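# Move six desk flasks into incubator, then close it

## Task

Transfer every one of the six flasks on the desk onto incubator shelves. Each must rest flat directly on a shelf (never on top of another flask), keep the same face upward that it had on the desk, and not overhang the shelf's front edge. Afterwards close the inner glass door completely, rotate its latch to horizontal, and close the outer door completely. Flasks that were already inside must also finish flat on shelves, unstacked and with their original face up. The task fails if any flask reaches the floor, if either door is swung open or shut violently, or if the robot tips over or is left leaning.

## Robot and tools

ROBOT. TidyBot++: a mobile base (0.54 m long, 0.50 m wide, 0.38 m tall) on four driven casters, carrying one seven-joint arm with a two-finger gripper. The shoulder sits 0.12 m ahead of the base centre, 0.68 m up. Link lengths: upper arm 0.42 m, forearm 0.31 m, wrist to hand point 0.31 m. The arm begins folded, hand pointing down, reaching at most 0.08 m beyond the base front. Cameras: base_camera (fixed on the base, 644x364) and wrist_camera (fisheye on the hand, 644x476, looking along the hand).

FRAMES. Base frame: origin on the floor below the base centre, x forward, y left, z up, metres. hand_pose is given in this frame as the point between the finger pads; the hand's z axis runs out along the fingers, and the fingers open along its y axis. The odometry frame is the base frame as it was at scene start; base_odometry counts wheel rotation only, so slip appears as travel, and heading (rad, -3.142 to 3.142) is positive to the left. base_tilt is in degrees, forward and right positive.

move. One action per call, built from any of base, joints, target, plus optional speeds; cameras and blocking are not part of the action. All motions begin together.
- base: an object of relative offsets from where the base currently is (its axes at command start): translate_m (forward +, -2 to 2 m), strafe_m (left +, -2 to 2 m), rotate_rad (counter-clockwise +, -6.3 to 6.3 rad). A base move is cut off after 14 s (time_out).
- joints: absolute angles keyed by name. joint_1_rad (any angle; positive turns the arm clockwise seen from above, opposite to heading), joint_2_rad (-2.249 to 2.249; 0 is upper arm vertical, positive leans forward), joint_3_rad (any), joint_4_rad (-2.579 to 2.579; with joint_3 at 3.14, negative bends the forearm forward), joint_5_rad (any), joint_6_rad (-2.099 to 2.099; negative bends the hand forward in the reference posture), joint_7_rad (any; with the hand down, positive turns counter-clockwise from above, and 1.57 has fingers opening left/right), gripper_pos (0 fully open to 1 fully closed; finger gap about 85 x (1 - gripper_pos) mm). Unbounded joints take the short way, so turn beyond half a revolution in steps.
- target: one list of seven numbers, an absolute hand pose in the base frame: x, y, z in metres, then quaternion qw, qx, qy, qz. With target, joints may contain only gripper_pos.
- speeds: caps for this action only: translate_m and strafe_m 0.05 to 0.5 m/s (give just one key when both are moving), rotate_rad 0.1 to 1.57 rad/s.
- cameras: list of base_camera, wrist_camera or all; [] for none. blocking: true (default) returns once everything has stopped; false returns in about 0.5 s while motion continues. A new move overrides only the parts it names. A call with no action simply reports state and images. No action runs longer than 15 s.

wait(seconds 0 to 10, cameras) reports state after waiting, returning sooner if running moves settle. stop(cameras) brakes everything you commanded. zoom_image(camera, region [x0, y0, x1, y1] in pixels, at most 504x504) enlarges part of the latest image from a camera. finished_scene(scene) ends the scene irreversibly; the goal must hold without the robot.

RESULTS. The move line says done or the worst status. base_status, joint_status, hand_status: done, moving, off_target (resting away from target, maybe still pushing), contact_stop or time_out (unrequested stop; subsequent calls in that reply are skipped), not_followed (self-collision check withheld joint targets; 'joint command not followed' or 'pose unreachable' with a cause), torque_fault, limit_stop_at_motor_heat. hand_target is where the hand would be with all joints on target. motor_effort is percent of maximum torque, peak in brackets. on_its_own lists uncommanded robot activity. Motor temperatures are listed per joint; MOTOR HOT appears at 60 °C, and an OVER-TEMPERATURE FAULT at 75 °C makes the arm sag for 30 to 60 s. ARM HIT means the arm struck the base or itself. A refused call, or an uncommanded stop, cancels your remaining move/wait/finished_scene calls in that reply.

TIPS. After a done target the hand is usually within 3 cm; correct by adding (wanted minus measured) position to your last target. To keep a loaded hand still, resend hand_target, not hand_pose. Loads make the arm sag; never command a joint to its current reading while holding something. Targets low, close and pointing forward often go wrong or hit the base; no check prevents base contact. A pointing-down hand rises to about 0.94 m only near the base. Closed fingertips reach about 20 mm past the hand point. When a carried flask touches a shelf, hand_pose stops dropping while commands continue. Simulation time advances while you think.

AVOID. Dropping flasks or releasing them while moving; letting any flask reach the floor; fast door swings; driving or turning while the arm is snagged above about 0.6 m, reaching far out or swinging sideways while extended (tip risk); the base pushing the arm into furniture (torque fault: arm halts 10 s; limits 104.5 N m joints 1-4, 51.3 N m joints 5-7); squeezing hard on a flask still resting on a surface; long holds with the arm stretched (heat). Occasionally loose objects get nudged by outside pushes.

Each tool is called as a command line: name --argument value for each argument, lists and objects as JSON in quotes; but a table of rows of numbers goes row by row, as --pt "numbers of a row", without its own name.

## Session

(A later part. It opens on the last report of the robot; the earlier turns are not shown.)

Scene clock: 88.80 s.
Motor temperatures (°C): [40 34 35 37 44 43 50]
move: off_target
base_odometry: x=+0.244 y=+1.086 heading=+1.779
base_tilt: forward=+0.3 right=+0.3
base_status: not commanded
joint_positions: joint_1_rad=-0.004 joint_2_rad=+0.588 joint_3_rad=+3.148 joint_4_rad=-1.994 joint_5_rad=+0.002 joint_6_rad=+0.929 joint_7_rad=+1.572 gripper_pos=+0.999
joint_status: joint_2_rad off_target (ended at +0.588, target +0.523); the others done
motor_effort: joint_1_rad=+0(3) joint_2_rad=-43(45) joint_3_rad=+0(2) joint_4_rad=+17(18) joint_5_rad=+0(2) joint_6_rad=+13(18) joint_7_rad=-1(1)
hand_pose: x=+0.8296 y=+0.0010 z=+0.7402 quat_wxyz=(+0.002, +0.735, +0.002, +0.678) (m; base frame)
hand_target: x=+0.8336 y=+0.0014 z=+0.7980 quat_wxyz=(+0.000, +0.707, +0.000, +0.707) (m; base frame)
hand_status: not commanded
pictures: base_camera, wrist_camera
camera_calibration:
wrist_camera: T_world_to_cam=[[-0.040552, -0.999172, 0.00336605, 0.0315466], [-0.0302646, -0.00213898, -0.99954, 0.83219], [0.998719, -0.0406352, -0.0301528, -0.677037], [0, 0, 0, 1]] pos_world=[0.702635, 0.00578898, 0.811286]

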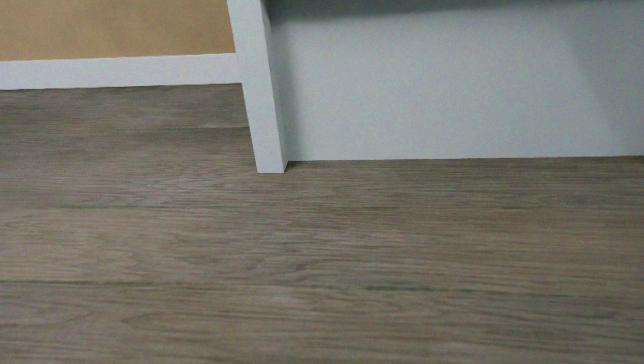

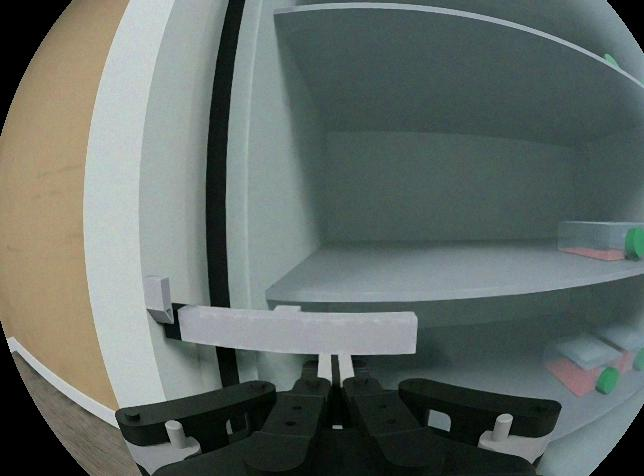

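move --joints '{"joint_2_rad": 0.747, "joint_4_rad": -2.016,  "joint_6_rad": 1.192}' --cameras '[]'

move --base '{"strafe_m": -0.03}' --speeds '{"strafe_m": 0.1}' --cameras '[]'

move --joints '{"joint_2_rad": 0.5234, "joint_4_rad": -1.957,  "joint_6_rad": 0.909}'

Scene clock: 90.57 s.
Motor temperatures (°C): [40 35 35 37 44 43 50]
move: done
base_odometry: x=+0.244 y=+1.086 heading=+1.779
base_tilt: forward=+0.3 right=+0.3
base_status: not commanded
joint_positions: joint_1_rad=-0.004 joint_2_rad=+0.732 joint_3_rad=+3.148 joint_4_rad=-1.997 joint_5_rad=+0.002 joint_6_rad=+1.156 joint_7_rad=+1.572 gripper_pos=+0.999
joint_status: all done
motor_effort: joint_1_rad=+0(1) joint_2_rad=-39(44) joint_3_rad=+0(1) joint_4_rad=+12(18) joint_5_rad=+0(1) joint_6_rad=+9(14) joint_7_rad=-1(2)
hand_pose: x=+0.8377 y=+0.0014 z=+0.7060 quat_wxyz=(+0.002, +0.708, +0.003, +0.706) (m; base frame)
hand_target: x=+0.8324 y=+0.0014 z=+0.6984 quat_wxyz=(+0.000, +0.707, +0.000, +0.707) (m; base frame)
hand_status: not commanded
pictures: none
No camera images: "cameras" was empty.

Scene clock: 91.40 s.
Motor temperatures (°C): [40 35 35 37 44 43 50]
move: done
base_odometry: x=+0.273 y=+1.092 heading=+1.779
base_tilt: forward=+0.2 right=+0.3
base_status: done
joint_positions: joint_1_rad=+0.001 joint_2_rad=+0.732 joint_3_rad=+3.148 joint_4_rad=-1.997 joint_5_rad=+0.002 joint_6_rad=+1.157 joint_7_rad=+1.572 gripper_pos=+0.999
joint_status: not commanded
motor_effort: joint_1_rad=+0(3) joint_2_rad=-39(40) joint_3_rad=+0(2) joint_4_rad=+11(12) joint_5_rad=+0(2) joint_6_rad=+9(9) joint_7_rad=-1(1)
hand_pose: x=+0.8377 y=-0.0020 z=+0.7063 quat_wxyz=(+0.004, +0.708, +0.001, +0.707) (m; base frame)
hand_target: x=+0.8324 y=+0.0014 z=+0.6984 quat_wxyz=(+0.000, +0.707, +0.000, +0.707) (m; base frame)
hand_status: not commanded
pictures: none
No camera images: "cameras" was empty.

Scene clock: 92.70 s.
Motor temperatures (°C): [40 35 35 37 44 43 50]
move: done
base_odometry: x=+0.273 y=+1.092 heading=+1.779
base_tilt: forward=+0.2 right=+0.3
base_status: not commanded
joint_positions: joint_1_rad=+0.001 joint_2_rad=+0.550 joint_3_rad=+3.148 joint_4_rad=-1.984 joint_5_rad=+0.002 joint_6_rad=+0.955 joint_7_rad=+1.572 gripper_pos=+0.999
joint_status: all done
motor_effort: joint_1_rad=+0(2) joint_2_rad=-37(42) joint_3_rad=+0(1) joint_4_rad=+14(15) joint_5_rad=+0(2) joint_6_rad=+9(13) joint_7_rad=-1(1)
hand_pose: x=+0.8298 y=-0.0023 z=+0.7798 quat_wxyz=(+0.004, +0.710, +0.001, +0.704) (m; base frame)
hand_target: x=+0.8336 y=+0.0014 z=+0.7979 quat_wxyz=(+0.000, +0.707, +0.000, +0.707) (m; base frame)
hand_status: not commanded
pictures: base_camera, wrist_camera
camera_calibration:
wrist_camera: T_world_to_cam=[[-0.0452892, -0.998974, 0.000312254, 0.0343203], [0.0428668, -0.00225568, -0.999078, 0.810666], [0.998054, -0.0452341, 0.0429249, -0.732522], [0, 0, 0, 1]] pos_world=[0.6979, 0.00297871, 0.841352]

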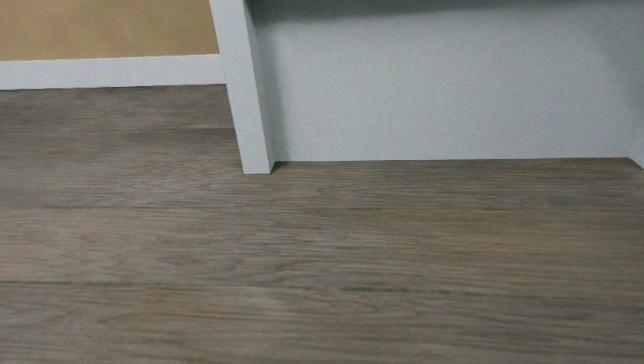

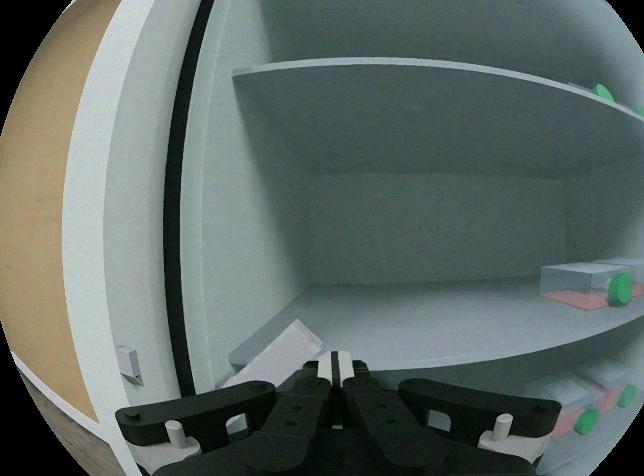

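move --joints '{"joint_2_rad": 0.4758, "joint_4_rad": -1.93,  "joint_6_rad": 0.835}' --cameras '[]'

move --base '{"strafe_m": 0.03}' --speeds '{"strafe_m": 0.1}'

Scene clock: 94.73 s.
Motor temperatures (°C): [40 35 35 37 44 43 50]
move: done
base_odometry: x=+0.273 y=+1.092 heading=+1.779
base_tilt: forward=+0.2 right=+0.3
base_status: not commanded
joint_positions: joint_1_rad=+0.001 joint_2_rad=+0.498 joint_3_rad=+3.148 joint_4_rad=-1.954 joint_5_rad=+0.002 joint_6_rad=+0.875 joint_7_rad=+1.572 gripper_pos=+0.999
joint_status: all done
motor_effort: joint_1_rad=+0(1) joint_2_rad=-36(39) joint_3_rad=+0(0) joint_4_rad=+15(16) joint_5_rad=+1(1) joint_6_rad=+9(10) joint_7_rad=-1(1)
hand_pose: x=+0.8313 y=-0.0025 z=+0.8073 quat_wxyz=(+0.004, +0.709, +0.001, +0.705) (m; base frame)
hand_target: x=+0.8340 y=+0.0014 z=+0.8228 quat_wxyz=(+0.000, +0.707, +0.000, +0.707) (m; base frame)
hand_status: not commanded
pictures: none
No camera images: "cameras" was empty.

Scene clock: 95.57 s.
Motor temperatures (°C): [40 35 35 37 44 43 50]
move: done
base_odometry: x=+0.244 y=+1.086 heading=+1.779
base_tilt: forward=+0.3 right=+0.3
base_status: done
joint_positions: joint_1_rad=-0.002 joint_2_rad=+0.498 joint_3_rad=+3.148 joint_4_rad=-1.954 joint_5_rad=+0.002 joint_6_rad=+0.875 joint_7_rad=+1.572 gripper_pos=+0.999
joint_status: not commanded
motor_effort: joint_1_rad=+0(3) joint_2_rad=-36(37) joint_3_rad=+0(2) joint_4_rad=+15(16) joint_5_rad=+0(1) joint_6_rad=+9(9) joint_7_rad=-1(1)
hand_pose: x=+0.8313 y=-0.0004 z=+0.8073 quat_wxyz=(+0.003, +0.709, +0.002, +0.705) (m; base frame)
hand_target: x=+0.8340 y=+0.0014 z=+0.8228 quat_wxyz=(+0.000, +0.707, +0.000, +0.707) (m; base frame)
hand_status: not commanded
pictures: base_camera, wrist_camera
camera_calibration:
wrist_camera: T_world_to_cam=[[-0.0426795, -0.999089, -0.0000083455, 0.0344325], [0.0457799, -0.0019473, -0.99895, 0.835642], [0.998039, -0.0426351, 0.0458213, -0.737521], [0, 0, 0, 1]] pos_world=[0.699289, 0.00458405, 0.868558]

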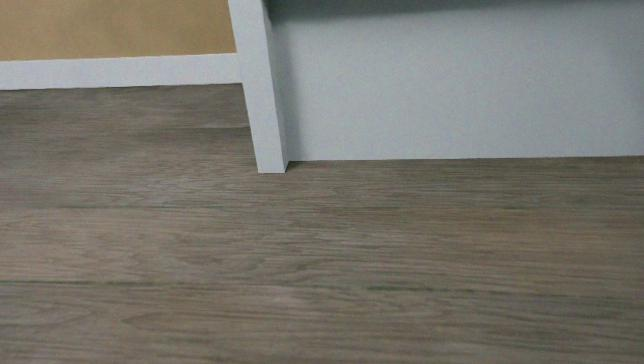

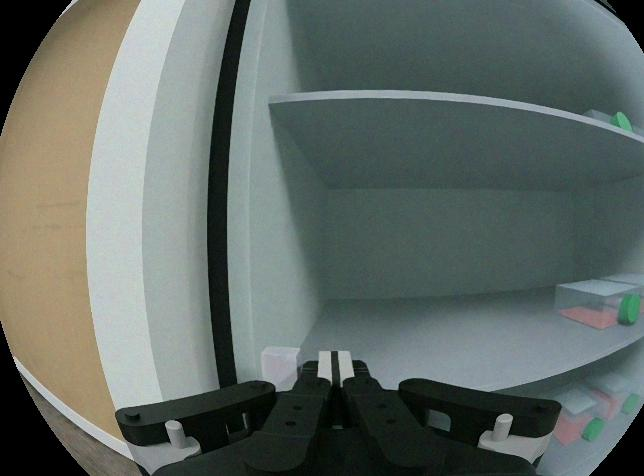

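move --base '{"translate_m": -0.1, "strafe_m": 0.026}' --speeds '{"translate_m": 0.2}' --cameras '[]'

move --joints '{"joint_2_rad": 0.55, "joint_4_rad": -1.97,  "joint_6_rad": 0.949, "gripper_pos": 0.4}'

Scene clock: 97.03 s.
Motor temperatures (°C): [40 35 35 37 44 43 50]
move: done
base_odometry: x=+0.239 y=+0.982 heading=+1.779
base_tilt: forward=+0.2 right=+0.3
base_status: done
joint_positions: joint_1_rad=-0.002 joint_2_rad=+0.494 joint_3_rad=+3.148 joint_4_rad=-1.952 joint_5_rad=+0.002 joint_6_rad=+0.875 joint_7_rad=+1.572 gripper_pos=+0.999
joint_status: not commanded
motor_effort: joint_1_rad=+0(2) joint_2_rad=-36(38) joint_3_rad=+0(1) joint_4_rad=+14(17) joint_5_rad=+0(1) joint_6_rad=+9(9) joint_7_rad=+0(2)
hand_pose: x=+0.8313 y=-0.0004 z=+0.8105 quat_wxyz=(+0.003, +0.707, +0.002, +0.707) (m; base frame)
hand_target: x=+0.8340 y=+0.0014 z=+0.8228 quat_wxyz=(+0.000, +0.707, +0.000, +0.707) (m; base frame)
hand_status: not commanded
pictures: none
No camera images: "cameras" was empty.

Scene clock: 97.93 s.
Motor temperatures (°C): [40 35 35 37 44 43 50]
move: done
base_odometry: x=+0.239 y=+0.982 heading=+1.779
base_tilt: forward=+0.2 right=+0.3
base_status: not commanded
joint_positions: joint_1_rad=-0.002 joint_2_rad=+0.536 joint_3_rad=+3.148 joint_4_rad=-1.955 joint_5_rad=+0.002 joint_6_rad=+0.929 joint_7_rad=+1.572 gripper_pos=+0.400
joint_status: all done
motor_effort: joint_1_rad=-1(1) joint_2_rad=-36(38) joint_3_rad=+0(0) joint_4_rad=+14(16) joint_5_rad=+1(1) joint_6_rad=+9(10) joint_7_rad=-1(2)
hand_pose: x=+0.8356 y=-0.0004 z=+0.7960 quat_wxyz=(+0.003, +0.704, +0.002, +0.710) (m; base frame)
hand_target: x=+0.8333 y=+0.0014 z=+0.7849 quat_wxyz=(+0.000, +0.707, +0.000, +0.707) (m; base frame)
hand_status: not commanded
pictures: base_camera, wrist_camera
camera_calibration:
wrist_camera: T_world_to_cam=[[-0.0424869, -0.999097, -0.000404313, 0.0347804], [0.0599791, -0.00214668, -0.998197, 0.811712], [0.997295, -0.0424346, 0.0600161, -0.751901], [0, 0, 0, 1]] pos_world=[0.702659, 0.00458489, 0.855389]

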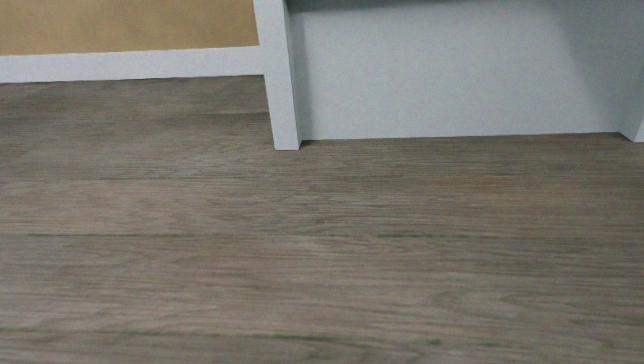

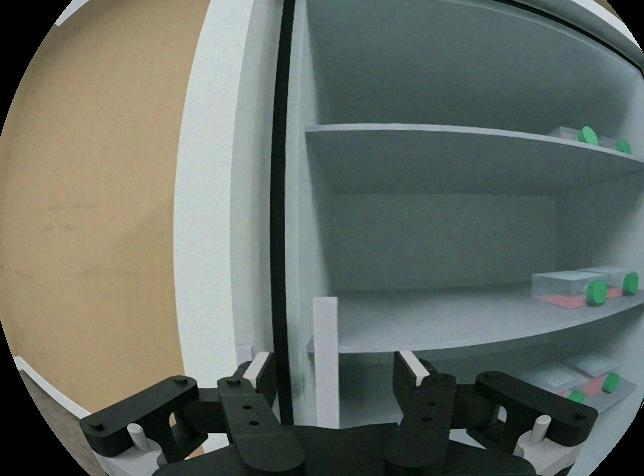

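move --joints '{"joint_2_rad": 0.575, "joint_4_rad": -1.978,  "joint_6_rad": 0.982}' --base '{"translate_m": 0.075, "strafe_m": 0.004}' --speeds '{"translate_m": 0.2}'

Scene clock: 99.27 s.
Motor temperatures (°C): [40 35 35 37 44 43 50]
move: done
base_odometry: x=+0.219 y=+1.055 heading=+1.779
base_tilt: forward=+0.2 right=+0.3
base_status: done
joint_positions: joint_1_rad=-0.002 joint_2_rad=+0.559 joint_3_rad=+3.148 joint_4_rad=-1.961 joint_5_rad=+0.002 joint_6_rad=+0.956 joint_7_rad=+1.572 gripper_pos=+0.400
joint_status: all done
motor_effort: joint_1_rad=+0(2) joint_2_rad=-37(38) joint_3_rad=+0(1) joint_4_rad=+14(16) joint_5_rad=+1(1) joint_6_rad=+9(10) joint_7_rad=-1(1)
hand_pose: x=+0.8367 y=-0.0003 z=+0.7852 quat_wxyz=(+0.003, +0.705, +0.002, +0.710) (m; base frame)
hand_target: x=+0.8336 y=+0.0014 z=+0.7734 quat_wxyz=(+0.000, +0.707, +0.000, +0.707) (m; base frame)
hand_status: not commanded
pictures: base_camera, wrist_camera
camera_calibration:
wrist_camera: T_world_to_cam=[[-0.0423925, -0.999101, -0.000239367, 0.0346219], [0.058574, -0.00224616, -0.998281, 0.802115], [0.997383, -0.0423336, 0.0586165, -0.751344], [0, 0, 0, 1]] pos_world=[0.703862, 0.00458532, 0.844786]

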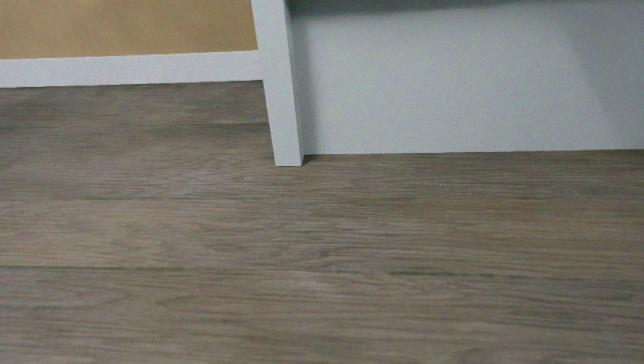

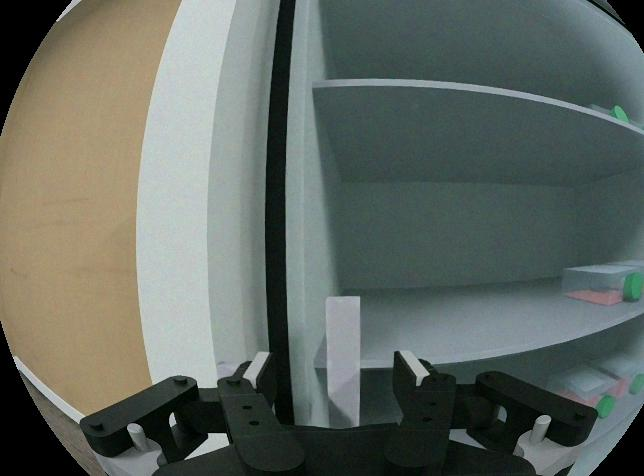

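move --base '{"translate_m": 0.032, "strafe_m": -0.006}' --speeds '{"translate_m": 0.1}' --cameras '[]'

move --joints '{"gripper_pos": 0.87}'

Scene clock: 100.20 s.
Motor temperatures (°C): [40 35 35 37 44 43 50]
move: done
base_odometry: x=+0.218 y=+1.088 heading=+1.779
base_tilt: forward=+0.3 right=+0.3
base_status: done
joint_positions: joint_1_rad=-0.002 joint_2_rad=+0.561 joint_3_rad=+3.148 joint_4_rad=-1.961 joint_5_rad=+0.002 joint_6_rad=+0.956 joint_7_rad=+1.572 gripper_pos=+0.400
joint_status: not commanded
motor_effort: joint_1_rad=+0(1) joint_2_rad=-37(38) joint_3_rad=+0(1) joint_4_rad=+13(15) joint_5_rad=+0(1) joint_6_rad=+9(9) joint_7_rad=-1(2)
hand_pose: x=+0.8368 y=-0.0003 z=+0.7832 quat_wxyz=(+0.003, +0.706, +0.002, +0.709) (m; base frame)
hand_target: x=+0.8336 y=+0.0014 z=+0.7734 quat_wxyz=(+0.000, +0.707, +0.000, +0.707) (m; base frame)
hand_status: not commanded
pictures: none
No camera images: "cameras" was empty.

Scene clock: 101.00 s.
Motor temperatures (°C): [40 35 35 37 44 43 50]
move: done
base_odometry: x=+0.218 y=+1.088 heading=+1.779
base_tilt: forward=+0.2 right=+0.3
base_status: not commanded
joint_positions: joint_1_rad=-0.002 joint_2_rad=+0.561 joint_3_rad=+3.148 joint_4_rad=-1.961 joint_5_rad=+0.002 joint_6_rad=+0.956 joint_7_rad=+1.572 gripper_pos=+0.846
joint_status: all done
motor_effort: joint_1_rad=+1(2) joint_2_rad=-36(37) joint_3_rad=+2(2) joint_4_rad=+15(15) joint_5_rad=+0(1) joint_6_rad=+9(9) joint_7_rad=-1(1)
hand_pose: x=+0.8368 y=-0.0002 z=+0.7832 quat_wxyz=(+0.003, +0.706, +0.002, +0.709) (m; base frame)
hand_target: x=+0.8336 y=+0.0014 z=+0.7734 quat_wxyz=(+0.000, +0.707, +0.000, +0.707) (m; base frame)
hand_status: not commanded
pictures: base_camera, wrist_camera
camera_calibration:
wrist_camera: T_world_to_cam=[[-0.0422955, -0.999105, -0.000106954, 0.0345546], [0.0555762, -0.00224585, -0.998452, 0.802749], [0.997558, -0.0422359, 0.0556215, -0.749149], [0, 0, 0, 1]] pos_world=[0.704168, 0.00468554, 0.843179]

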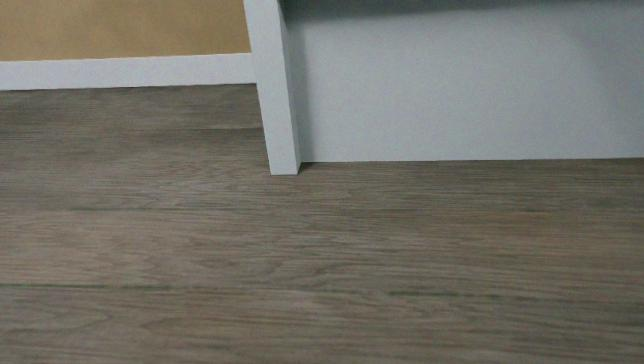

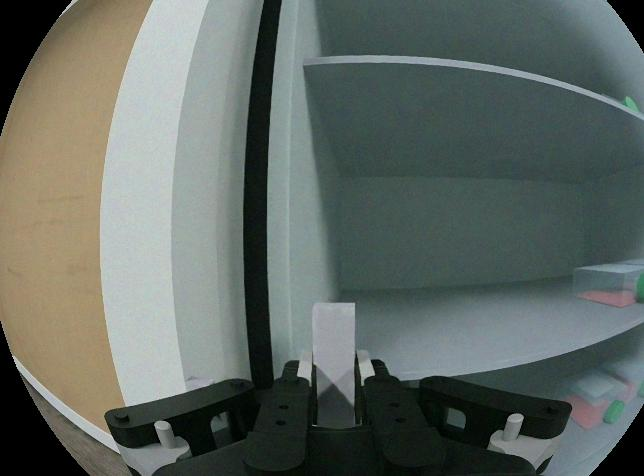

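move --base '{"translate_m": -0.0465, "strafe_m": -0.0894, "rotate_rad": 0.1}' --speeds '{"translate_m": 0.08, "rotate_rad": 0.1}'

Scene clock: 103.13 s.
Motor temperatures (°C): [40 35 35 37 44 43 50]
move: done
base_odometry: x=+0.316 y=+1.061 heading=+1.880
base_tilt: forward=+0.2 right=+0.3
base_status: done
joint_positions: joint_1_rad=-0.006 joint_2_rad=+0.562 joint_3_rad=+3.144 joint_4_rad=-1.962 joint_5_rad=+0.002 joint_6_rad=+0.958 joint_7_rad=+1.572 gripper_pos=+0.846
joint_status: not commanded
motor_effort: joint_1_rad=+2(8) joint_2_rad=-35(38) joint_3_rad=+1(6) joint_4_rad=+14(16) joint_5_rad=+0(6) joint_6_rad=+8(10) joint_7_rad=-1(2)
hand_pose: x=+0.8365 y=+0.0049 z=+0.7829 quat_wxyz=(-0.001, +0.706, +0.003, +0.709) (m; base frame)
hand_target: x=+0.8336 y=+0.0014 z=+0.7734 quat_wxyz=(+0.000, +0.707, +0.000, +0.707) (m; base frame)
hand_status: not commanded
pictures: base_camera, wrist_camera
camera_calibration:
wrist_camera: T_world_to_cam=[[-0.0349611, -0.999385, -0.00253226, 0.0354294], [0.0557601, 0.000579239, -0.998444, 0.802326], [0.997832, -0.0350479, 0.0557056, -0.748876], [0, 0, 0, 1]] pos_world=[0.703754, 0.00869636, 0.842884]

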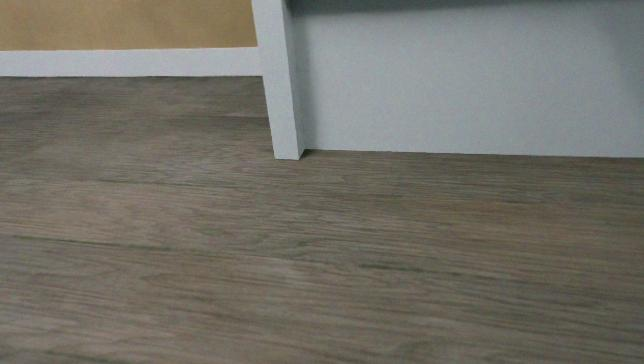

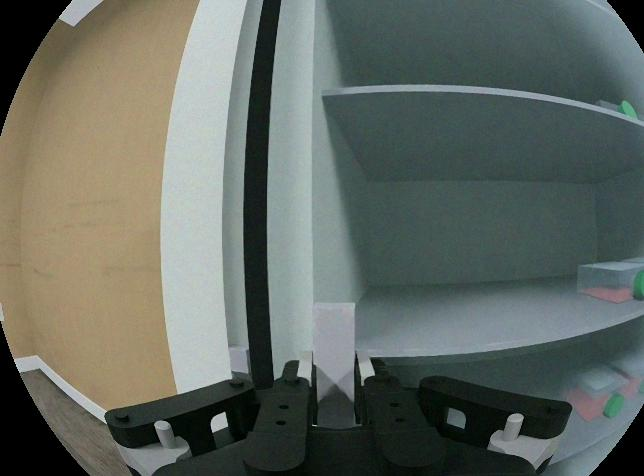

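move --base '{"translate_m": -0.0465, "strafe_m": -0.0894, "rotate_rad": 0.1}' --speeds '{"translate_m": 0.1, "rotate_rad": 0.1}' --cameras '[]'

move --base '{"translate_m": -0.0465, "strafe_m": -0.0894, "rotate_rad": 0.1}' --speeds '{"translate_m": 0.1, "rotate_rad": 0.1}'

Scene clock: 104.80 s.
Motor temperatures (°C): [40 35 35 37 44 43 50]
move: done
base_odometry: x=+0.415 y=+1.044 heading=+1.980
base_tilt: forward=+0.2 right=+0.3
base_status: done
joint_positions: joint_1_rad=-0.009 joint_2_rad=+0.562 joint_3_rad=+3.141 joint_4_rad=-1.963 joint_5_rad=+0.002 joint_6_rad=+0.959 joint_7_rad=+1.572 gripper_pos=+0.846
joint_status: not commanded
motor_effort: joint_1_rad=+4(6) joint_2_rad=-36(37) joint_3_rad=+3(5) joint_4_rad=+14(16) joint_5_rad=+0(6) joint_6_rad=+8(9) joint_7_rad=-1(2)
hand_pose: x=+0.8362 y=+0.0085 z=+0.7830 quat_wxyz=(-0.003, +0.705, +0.005, +0.709) (m; base frame)
hand_target: x=+0.8336 y=+0.0014 z=+0.7734 quat_wxyz=(+0.000, +0.707, +0.000, +0.707) (m; base frame)
hand_status: not commanded
pictures: none
No camera images: "cameras" was empty.

Scene clock: 106.33 s.
Motor temperatures (°C): [40 35 35 37 44 43 50]
move: done
base_odometry: x=+0.516 y=+1.037 heading=+2.081
base_tilt: forward=+0.2 right=+0.3
base_status: done
joint_positions: joint_1_rad=-0.012 joint_2_rad=+0.562 joint_3_rad=+3.139 joint_4_rad=-1.964 joint_5_rad=+0.002 joint_6_rad=+0.961 joint_7_rad=+1.572 gripper_pos=+0.846
joint_status: not commanded
motor_effort: joint_1_rad=+5(7) joint_2_rad=-36(37) joint_3_rad=+4(5) joint_4_rad=+15(16) joint_5_rad=-1(5) joint_6_rad=+8(9) joint_7_rad=-1(2)
hand_pose: x=+0.8360 y=+0.0121 z=+0.7829 quat_wxyz=(-0.005, +0.705, +0.006, +0.709) (m; base frame)
hand_target: x=+0.8336 y=+0.0014 z=+0.7734 quat_wxyz=(+0.000, +0.707, +0.000, +0.707) (m; base frame)
hand_status: not commanded
pictures: base_camera, wrist_camera
camera_calibration:
wrist_camera: T_world_to_cam=[[-0.0246981, -0.999681, -0.00532267, 0.0361594], [0.0567994, 0.00391245, -0.998378, 0.801331], [0.99808, -0.0249603, 0.0566846, -0.749192], [0, 0, 0, 1]] pos_world=[0.703132, 0.0143126, 0.842692]

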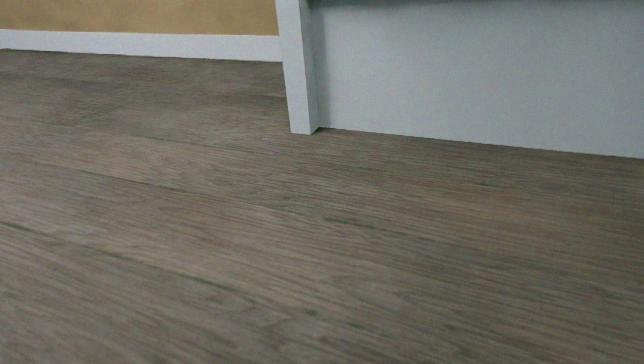

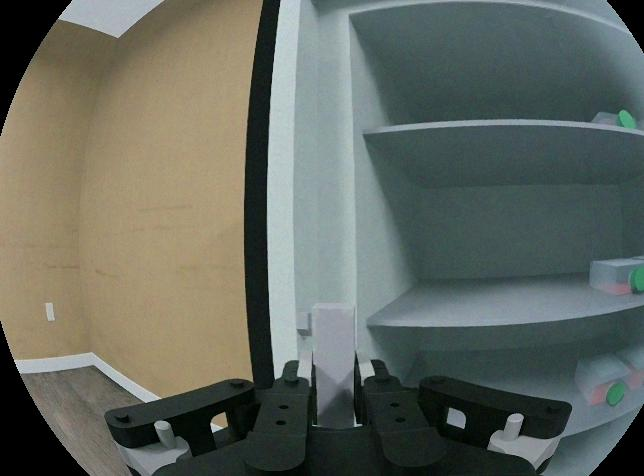

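move --base '{"translate_m": -0.0465, "strafe_m": -0.087, "rotate_rad": 0.1}' --speeds '{"translate_m": 0.1, "rotate_rad": 0.1}' --cameras '[]'

move --base '{"translate_m": -0.0465, "strafe_m": -0.087, "rotate_rad": 0.1}' --speeds '{"translate_m": 0.1, "rotate_rad": 0.1}'

move --joints '{"gripper_pos": 0.4}'

move --base '{"translate_m": -0.12, "strafe_m": 0.12}' --speeds '{"translate_m": 0.2}'

Scene clock: 108.10 s.
Motor temperatures (°C): [40 35 35 37 44 43 50]
move: done
base_odometry: x=+0.614 y=+1.038 heading=+2.181
base_tilt: forward=+0.2 right=+0.3
base_status: done
joint_positions: joint_1_rad=-0.013 joint_2_rad=+0.562 joint_3_rad=+3.138 joint_4_rad=-1.965 joint_5_rad=+0.002 joint_6_rad=+0.962 joint_7_rad=+1.572 gripper_pos=+0.846
joint_status: not commanded
motor_effort: joint_1_rad=+4(8) joint_2_rad=-35(37) joint_3_rad=+3(6) joint_4_rad=+15(17) joint_5_rad=-1(5) joint_6_rad=+8(10) joint_7_rad=-1(2)
hand_pose: x=+0.8357 y=+0.0135 z=+0.7829 quat_wxyz=(-0.006, +0.705, +0.007, +0.709) (m; base frame)
hand_target: x=+0.8336 y=+0.0014 z=+0.7734 quat_wxyz=(+0.000, +0.707, +0.000, +0.707) (m; base frame)
hand_status: not commanded
pictures: none
No camera images: "cameras" was empty.

Scene clock: 109.60 s.
Motor temperatures (°C): [40 35 35 37 44 43 50]
move: done
base_odometry: x=+0.713 y=+1.050 heading=+2.282
base_tilt: forward=+0.2 right=+0.3
base_status: done
joint_positions: joint_1_rad=-0.014 joint_2_rad=+0.562 joint_3_rad=+3.136 joint_4_rad=-1.965 joint_5_rad=+0.002 joint_6_rad=+0.963 joint_7_rad=+1.572 gripper_pos=+0.846
joint_status: not commanded
motor_effort: joint_1_rad=+4(8) joint_2_rad=-35(37) joint_3_rad=+3(7) joint_4_rad=+14(16) joint_5_rad=+0(5) joint_6_rad=+8(9) joint_7_rad=-1(2)
hand_pose: x=+0.8355 y=+0.0150 z=+0.7829 quat_wxyz=(-0.007, +0.705, +0.007, +0.709) (m; base frame)
hand_target: x=+0.8336 y=+0.0014 z=+0.7734 quat_wxyz=(+0.000, +0.707, +0.000, +0.707) (m; base frame)
hand_status: not commanded
pictures: base_camera, wrist_camera
camera_calibration:
wrist_camera: T_world_to_cam=[[-0.0204969, -0.999765, -0.00701986, 0.0369306], [0.0577064, 0.00582661, -0.998317, 0.800536], [0.998123, -0.0208675, 0.0575734, -0.749468], [0, 0, 0, 1]] pos_world=[0.702622, 0.016618, 0.842597]

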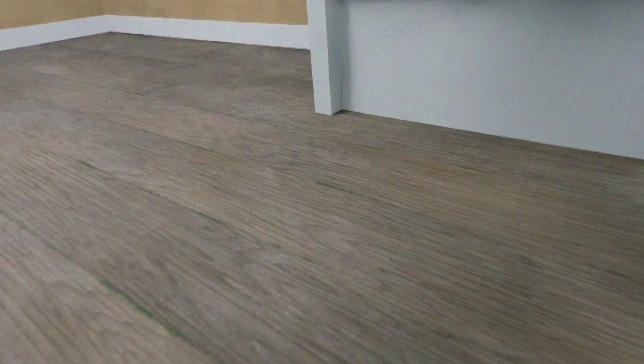

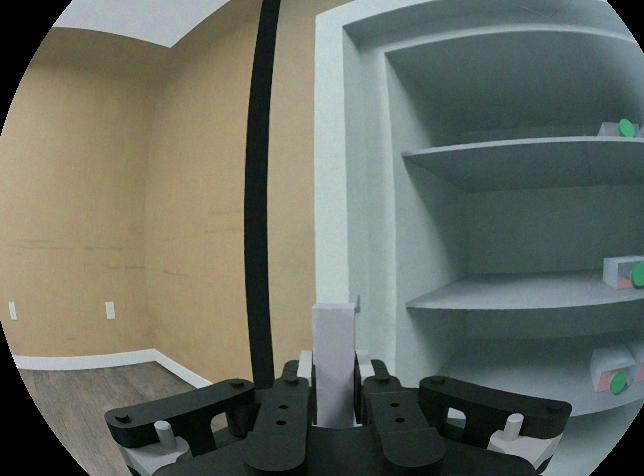

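Scene clock: 110.40 s.
Motor temperatures (°C): [40 35 35 37 44 43 50]
move: done
base_odometry: x=+0.713 y=+1.050 heading=+2.282
base_tilt: forward=+0.2 right=+0.3
base_status: not commanded
joint_positions: joint_1_rad=-0.006 joint_2_rad=+0.562 joint_3_rad=+3.137 joint_4_rad=-1.965 joint_5_rad=+0.002 joint_6_rad=+0.963 joint_7_rad=+1.572 gripper_pos=+0.400
joint_status: all done
motor_effort: joint_1_rad=+0(5) joint_2_rad=-37(37) joint_3_rad=+0(4) joint_4_rad=+14(15) joint_5_rad=+0(1) joint_6_rad=+9(9) joint_7_rad=-1(2)
hand_pose: x=+0.8356 y=+0.0086 z=+0.7829 quat_wxyz=(-0.004, +0.705, +0.004, +0.709) (m; base frame)
hand_target: x=+0.8336 y=+0.0014 z=+0.7734 quat_wxyz=(+0.000, +0.707, +0.000, +0.707) (m; base frame)
hand_status: not commanded
pictures: base_camera, wrist_camera
camera_calibration:
wrist_camera: T_world_to_cam=[[-0.029409, -0.999543, -0.00700217, 0.0379607], [0.0576526, 0.00529734, -0.998323, 0.800608], [0.997903, -0.0297634, 0.0574705, -0.749351], [0, 0, 0, 1]] pos_world=[0.702739, 0.011399, 0.842597]

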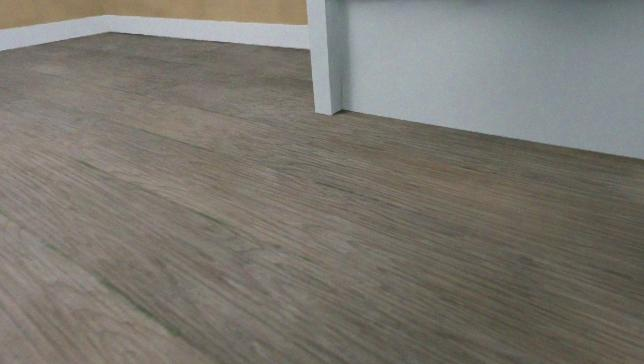

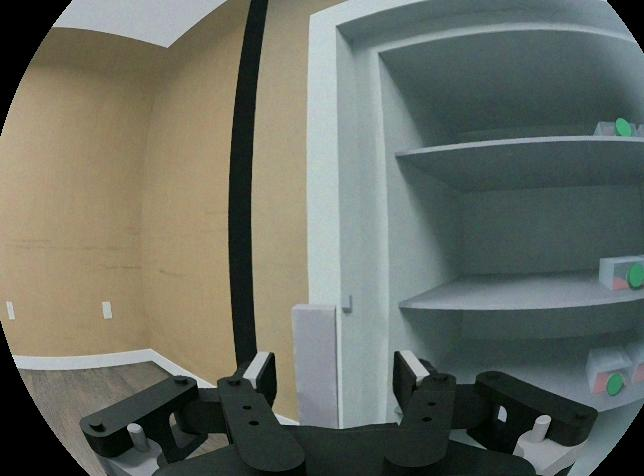

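Scene clock: 112.00 s.
Motor temperatures (°C): [40 35 35 37 44 43 50]
move: done
base_odometry: x=+0.700 y=+0.881 heading=+2.282
base_tilt: forward=+0.3 right=+0.3
base_status: done
joint_positions: joint_1_rad=-0.005 joint_2_rad=+0.563 joint_3_rad=+3.137 joint_4_rad=-1.965 joint_5_rad=+0.002 joint_6_rad=+0.963 joint_7_rad=+1.572 gripper_pos=+0.400
joint_status: not commanded
motor_effort: joint_1_rad=-1(3) joint_2_rad=-37(39) joint_3_rad=+0(2) joint_4_rad=+14(15) joint_5_rad=+0(2) joint_6_rad=+9(9) joint_7_rad=-1(1)
hand_pose: x=+0.8356 y=+0.0082 z=+0.7825 quat_wxyz=(-0.004, +0.705, +0.004, +0.709) (m; base frame)
hand_target: x=+0.8336 y=+0.0014 z=+0.7734 quat_wxyz=(+0.000, +0.707, +0.000, +0.707) (m; base frame)
hand_status: not commanded
pictures: base_camera, wrist_camera
camera_calibration:
wrist_camera: T_world_to_cam=[[-0.0301163, -0.999522, -0.00692606, 0.0380931], [0.0572551, 0.00519277, -0.998346, 0.800604], [0.997905, -0.030463, 0.0570714, -0.749102], [0, 0, 0, 1]] pos_world=[0.702841, 0.0110977, 0.842296]

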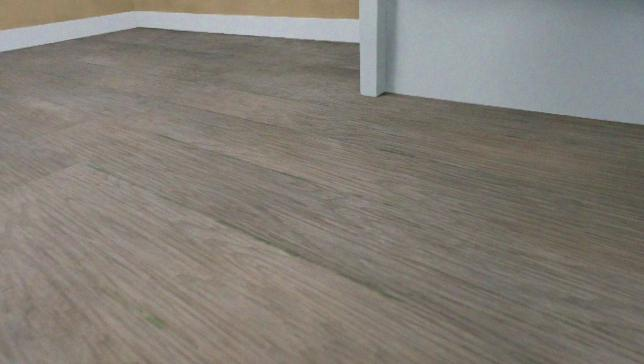

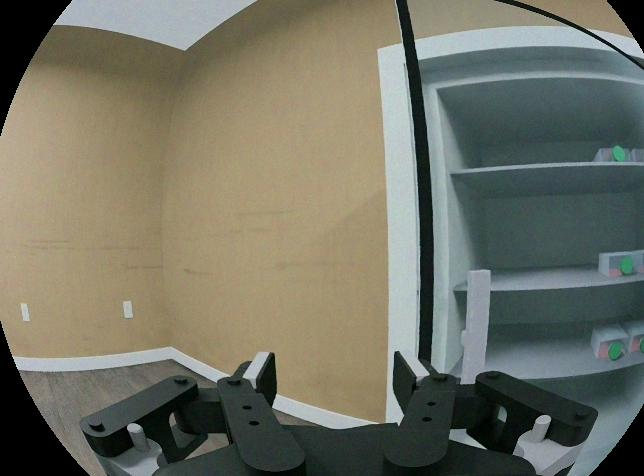

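move --base '{"translate_m": 0.682, "strafe_m": 0.911}' --joints '{"gripper_pos": 1.0}' --cameras '[]'

move --base '{"rotate_rad": -1.219}'

Scene clock: 116.47 s.
Motor temperatures (°C): [40 35 35 37 44 43 50]
move: done
base_odometry: x=-0.435 y=+0.803 heading=+2.282
base_tilt: forward=+0.3 right=+0.3
base_status: done
joint_positions: joint_1_rad=-0.004 joint_2_rad=+0.563 joint_3_rad=+3.137 joint_4_rad=-1.965 joint_5_rad=+0.002 joint_6_rad=+0.963 joint_7_rad=+1.572 gripper_pos=+0.999
joint_status: all done
motor_effort: joint_1_rad=-1(3) joint_2_rad=-37(38) joint_3_rad=-1(2) joint_4_rad=+14(15) joint_5_rad=+1(1) joint_6_rad=+9(9) joint_7_rad=-1(2)
hand_pose: x=+0.8357 y=+0.0078 z=+0.7825 quat_wxyz=(-0.004, +0.705, +0.004, +0.709) (m; base frame)
hand_target: x=+0.8336 y=+0.0014 z=+0.7734 quat_wxyz=(+0.000, +0.707, +0.000, +0.707) (m; base frame)
hand_status: not commanded
pictures: none
No camera images: "cameras" was empty.

Scene clock: 118.77 s.
Motor temperatures (°C): [40 35 35 37 44 43 50]
move: done
base_odometry: x=-0.435 y=+0.803 heading=+1.063
base_tilt: forward=+0.3 right=+0.3
base_status: done
joint_positions: joint_1_rad=+0.009 joint_2_rad=+0.563 joint_3_rad=+3.141 joint_4_rad=-1.965 joint_5_rad=+0.002 joint_6_rad=+0.963 joint_7_rad=+1.572 gripper_pos=+0.999
joint_status: not commanded
motor_effort: joint_1_rad=+0(6) joint_2_rad=-37(38) joint_3_rad=+0(4) joint_4_rad=+14(15) joint_5_rad=+0(2) joint_6_rad=+9(9) joint_7_rad=-1(2)
hand_pose: x=+0.8357 y=-0.0045 z=+0.7825 quat_wxyz=(+0.003, +0.705, -0.002, +0.709) (m; base frame)
hand_target: x=+0.8336 y=+0.0014 z=+0.7734 quat_wxyz=(+0.000, +0.707, +0.000, +0.707) (m; base frame)
hand_status: not commanded
pictures: base_camera, wrist_camera
camera_calibration:
wrist_camera: T_world_to_cam=[[-0.0480803, -0.998834, -0.00428847, 0.0383742], [0.0572316, 0.00153151, -0.99836, 0.800575], [0.997202, -0.0482469, 0.0570913, -0.749044], [0, 0, 0, 1]] pos_world=[0.702975, 0.000964389, 0.84219]

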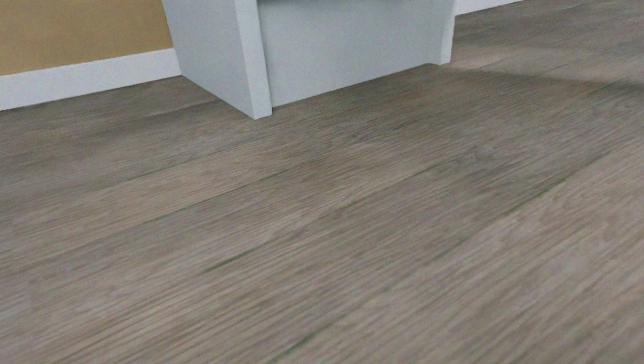

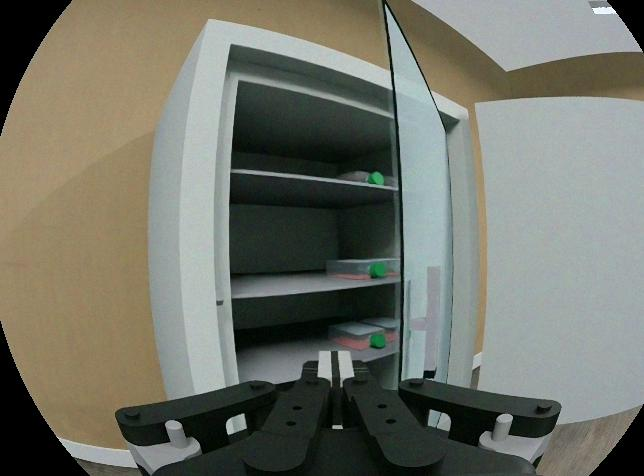

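move --base '{"translate_m": 0.33}' --speeds '{"translate_m": 0.2}'

Scene clock: 121.20 s.
Motor temperatures (°C): [40 35 35 37 44 43 50]
move: done
base_odometry: x=-0.275 y=+1.092 heading=+1.063
base_tilt: forward=+0.2 right=+0.3
base_status: done
joint_positions: joint_1_rad=-0.004 joint_2_rad=+0.565 joint_3_rad=+3.135 joint_4_rad=-1.979 joint_5_rad=+0.002 joint_6_rad=+0.964 joint_7_rad=+1.572 gripper_pos=+0.999
joint_status: not commanded
motor_effort: joint_1_rad=+0(8) joint_2_rad=-36(39) joint_3_rad=+0(6) joint_4_rad=+14(21) joint_5_rad=+1(4) joint_6_rad=+9(10) joint_7_rad=+0(2)
hand_pose: x=+0.8324 y=+0.0082 z=+0.7750 quat_wxyz=(-0.004, +0.710, +0.004, +0.704) (m; base frame)
hand_target: x=+0.8336 y=+0.0014 z=+0.7734 quat_wxyz=(+0.000, +0.707, +0.000, +0.707) (m; base frame)
hand_status: not commanded
pictures: base_camera, wrist_camera
camera_calibration:
wrist_camera: T_world_to_cam=[[-0.0297924, -0.999532, -0.00698659, 0.0377065], [0.0432656, 0.00569362, -0.999047, 0.8055], [0.998619, -0.0300663, 0.0430757, -0.735212], [0, 0, 0, 1]] pos_world=[0.70047, 0.0109976, 0.836666]

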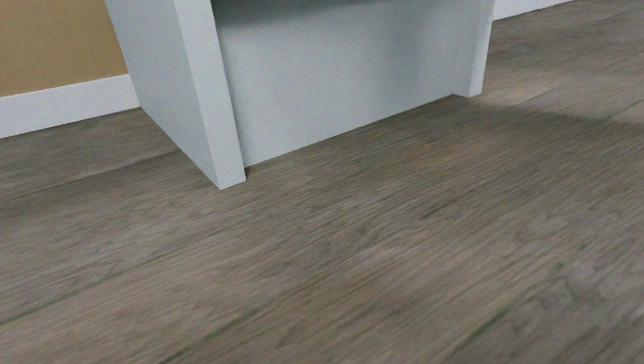

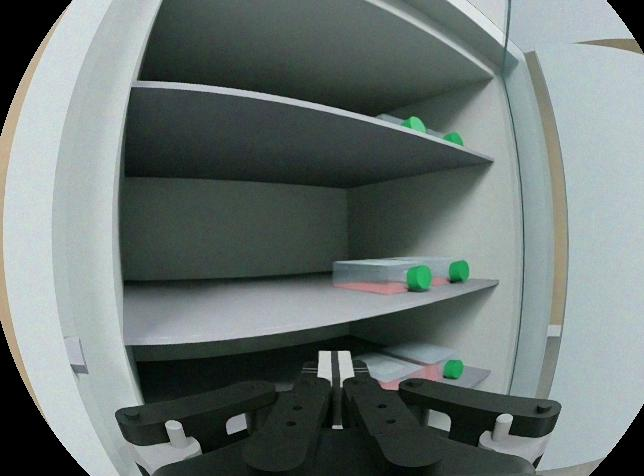

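move --base '{"translate_m": -0.03}' --speeds '{"translate_m": 0.2}' --cameras '[]'

move --base '{"strafe_m": -0.3}' --speeds '{"strafe_m": 0.15}'

Scene clock: 122.17 s.
Motor temperatures (°C): [40 35 35 37 44 43 50]
move: done
base_odometry: x=-0.290 y=+1.065 heading=+1.063
base_tilt: forward=+0.2 right=+0.3
base_status: done
joint_positions: joint_1_rad=-0.004 joint_2_rad=+0.566 joint_3_rad=+3.135 joint_4_rad=-1.979 joint_5_rad=+0.002 joint_6_rad=+0.964 joint_7_rad=+1.572 gripper_pos=+0.999
joint_status: not commanded
motor_effort: joint_1_rad=-1(1) joint_2_rad=-36(39) joint_3_rad=+0(1) joint_4_rad=+15(15) joint_5_rad=+0(1) joint_6_rad=+9(9) joint_7_rad=-1(1)
hand_pose: x=+0.8326 y=+0.0082 z=+0.7740 quat_wxyz=(-0.004, +0.710, +0.004, +0.704) (m; base frame)
hand_target: x=+0.8336 y=+0.0014 z=+0.7734 quat_wxyz=(+0.000, +0.707, +0.000, +0.707) (m; base frame)
hand_status: not commanded
pictures: none
No camera images: "cameras" was empty.

Scene clock: 124.80 s.
Motor temperatures (°C): [40 35 35 37 44 43 50]
move: done
base_odometry: x=-0.027 y=+0.919 heading=+1.063
base_tilt: forward=+0.2 right=+0.3
base_status: done
joint_positions: joint_1_rad=-0.001 joint_2_rad=+0.566 joint_3_rad=+3.134 joint_4_rad=-1.979 joint_5_rad=+0.003 joint_6_rad=+0.964 joint_7_rad=+1.573 gripper_pos=+0.999
joint_status: not commanded
motor_effort: joint_1_rad=+0(7) joint_2_rad=-36(38) joint_3_rad=+0(5) joint_4_rad=+14(16) joint_5_rad=+0(4) joint_6_rad=+9(9) joint_7_rad=-1(2)
hand_pose: x=+0.8326 y=+0.0070 z=+0.7740 quat_wxyz=(-0.004, +0.710, +0.003, +0.704) (m; base frame)
hand_target: x=+0.8336 y=+0.0014 z=+0.7734 quat_wxyz=(+0.000, +0.707, +0.000, +0.707) (m; base frame)
hand_status: not commanded
pictures: base_camera, wrist_camera
camera_calibration:
wrist_camera: T_world_to_cam=[[-0.0310153, -0.999497, -0.0065908, 0.0372306], [0.0417611, 0.00529239, -0.999114, 0.805708], [0.998646, -0.0312631, 0.0415759, -0.734161], [0, 0, 0, 1]] pos_world=[0.700675, 0.00999567, 0.835762]

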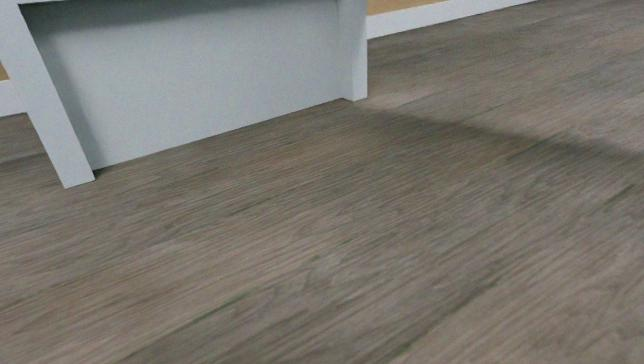

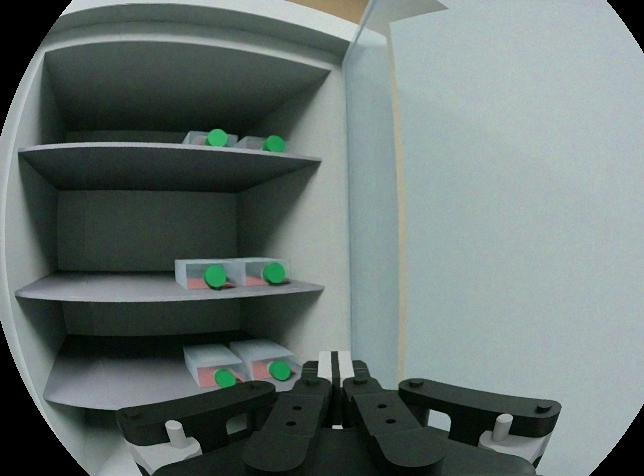

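move --base '{"strafe_m": -0.33}' --speeds '{"strafe_m": 0.15}'

Scene clock: 127.80 s.
Motor temperatures (°C): [40 35 35 37 44 43 50]
move: done
base_odometry: x=+0.261 y=+0.759 heading=+1.063
base_tilt: forward=+0.3 right=+0.3
base_status: done
joint_positions: joint_1_rad=-0.001 joint_2_rad=+0.566 joint_3_rad=+3.134 joint_4_rad=-1.979 joint_5_rad=+0.003 joint_6_rad=+0.964 joint_7_rad=+1.573 gripper_pos=+0.999
joint_status: not commanded
motor_effort: joint_1_rad=+0(5) joint_2_rad=-37(38) joint_3_rad=+0(4) joint_4_rad=+14(15) joint_5_rad=+1(2) joint_6_rad=+9(9) joint_7_rad=-1(2)
hand_pose: x=+0.8326 y=+0.0070 z=+0.7740 quat_wxyz=(-0.004, +0.710, +0.003, +0.704) (m; base frame)
hand_target: x=+0.8336 y=+0.0014 z=+0.7734 quat_wxyz=(+0.000, +0.707, +0.000, +0.707) (m; base frame)
hand_status: not commanded
pictures: base_camera, wrist_camera
camera_calibration:
wrist_camera: T_world_to_cam=[[-0.0309078, -0.999499, -0.00678677, 0.0373189], [0.0417653, 0.00549262, -0.999112, 0.805702], [0.998649, -0.0311638, 0.0415746, -0.734163], [0, 0, 0, 1]] pos_world=[0.700675, 0.0099955, 0.835763]

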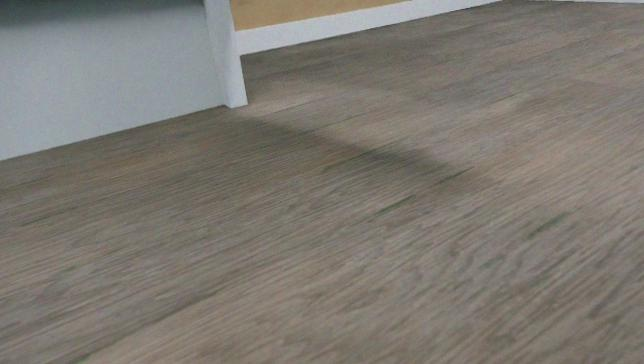

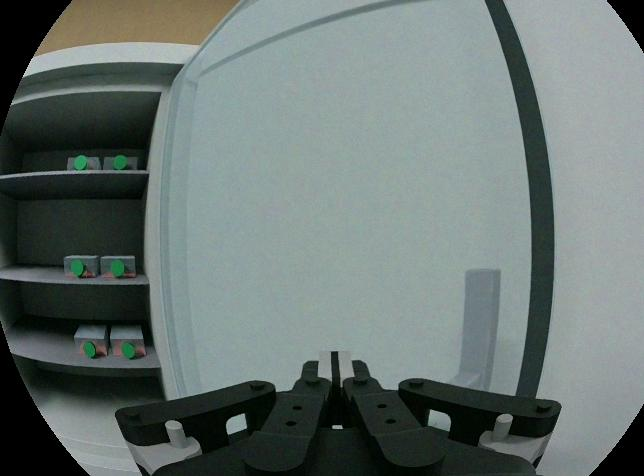

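move --base '{"strafe_m": -0.08}' --speeds '{"strafe_m": 0.15}' --cameras '[]'

move --base '{"translate_m": -0.15,"strafe_m": 0.25}' --cameras '[]'

move --base '{"rotate_rad": 0.7}'

Scene clock: 129.10 s.
Motor temperatures (°C): [40 35 35 37 44 43 50]
move: done
base_odometry: x=+0.331 y=+0.720 heading=+1.063
base_tilt: forward=+0.2 right=+0.3
base_status: done
joint_positions: joint_1_rad=-0.012 joint_2_rad=+0.566 joint_3_rad=+3.131 joint_4_rad=-1.979 joint_5_rad=+0.005 joint_6_rad=+0.964 joint_7_rad=+1.573 gripper_pos=+0.999
joint_status: not commanded
motor_effort: joint_1_rad=+2(7) joint_2_rad=-36(38) joint_3_rad=+2(6) joint_4_rad=+15(16) joint_5_rad=-1(4) joint_6_rad=+9(10) joint_7_rad=-1(1)
hand_pose: x=+0.8323 y=+0.0170 z=+0.7740 quat_wxyz=(-0.009, +0.710, +0.009, +0.704) (m; base frame)
hand_target: x=+0.8336 y=+0.0014 z=+0.7734 quat_wxyz=(+0.000, +0.707, +0.000, +0.707) (m; base frame)
hand_status: not commanded
pictures: none
No camera images: "cameras" was empty.

Scene clock: 131.00 s.
Motor temperatures (°C): [40 35 35 37 44 43 50]
move: done
base_odometry: x=+0.040 y=+0.710 heading=+1.063
base_tilt: forward=+0.2 right=+0.3
base_status: done
joint_positions: joint_1_rad=-0.003 joint_2_rad=+0.566 joint_3_rad=+3.134 joint_4_rad=-1.979 joint_5_rad=+0.005 joint_6_rad=+0.964 joint_7_rad=+1.573 gripper_pos=+0.999
joint_status: not commanded
motor_effort: joint_1_rad=-1(3) joint_2_rad=-37(38) joint_3_rad=+0(2) joint_4_rad=+13(15) joint_5_rad=+0(2) joint_6_rad=+9(10) joint_7_rad=-1(1)
hand_pose: x=+0.8325 y=+0.0088 z=+0.7739 quat_wxyz=(-0.004, +0.711, +0.005, +0.704) (m; base frame)
hand_target: x=+0.8336 y=+0.0014 z=+0.7734 quat_wxyz=(+0.000, +0.707, +0.000, +0.707) (m; base frame)
hand_status: not commanded
pictures: none
No camera images: "cameras" was empty.

Scene clock: 132.87 s.
Motor temperatures (°C): [40 35 35 37 44 43 50]
move: done
base_odometry: x=+0.040 y=+0.710 heading=+1.764
base_tilt: forward=+0.3 right=+0.3
base_status: done
joint_positions: joint_1_rad=-0.009 joint_2_rad=+0.566 joint_3_rad=+3.135 joint_4_rad=-1.979 joint_5_rad=+0.005 joint_6_rad=+0.964 joint_7_rad=+1.573 gripper_pos=+0.999
joint_status: not commanded
motor_effort: joint_1_rad=-1(5) joint_2_rad=-36(38) joint_3_rad=-1(3) joint_4_rad=+14(15) joint_5_rad=+1(2) joint_6_rad=+9(9) joint_7_rad=-1(2)
hand_pose: x=+0.8324 y=+0.0131 z=+0.7739 quat_wxyz=(-0.006, +0.711, +0.007, +0.704) (m; base frame)
hand_target: x=+0.8336 y=+0.0014 z=+0.7734 quat_wxyz=(+0.000, +0.707, +0.000, +0.707) (m; base frame)
hand_status: not commanded
pictures: base_camera, wrist_camera
camera_calibration:
wrist_camera: T_world_to_cam=[[-0.0215668, -0.999754, -0.00512248, 0.0343049], [0.0415872, 0.00422214, -0.999126, 0.805732], [0.998902, -0.021761, 0.0414859, -0.734132], [0, 0, 0, 1]] pos_world=[0.700557, 0.0149192, 0.835659]

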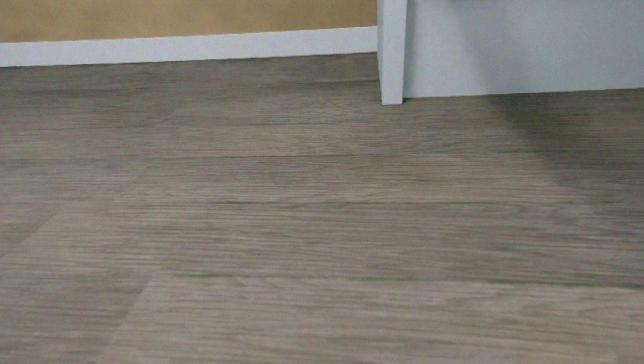

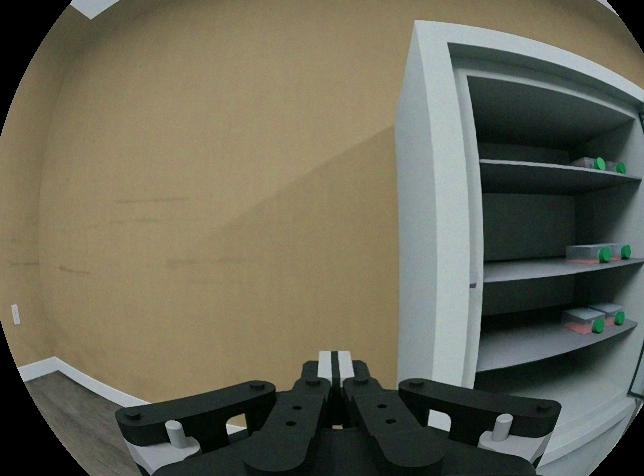

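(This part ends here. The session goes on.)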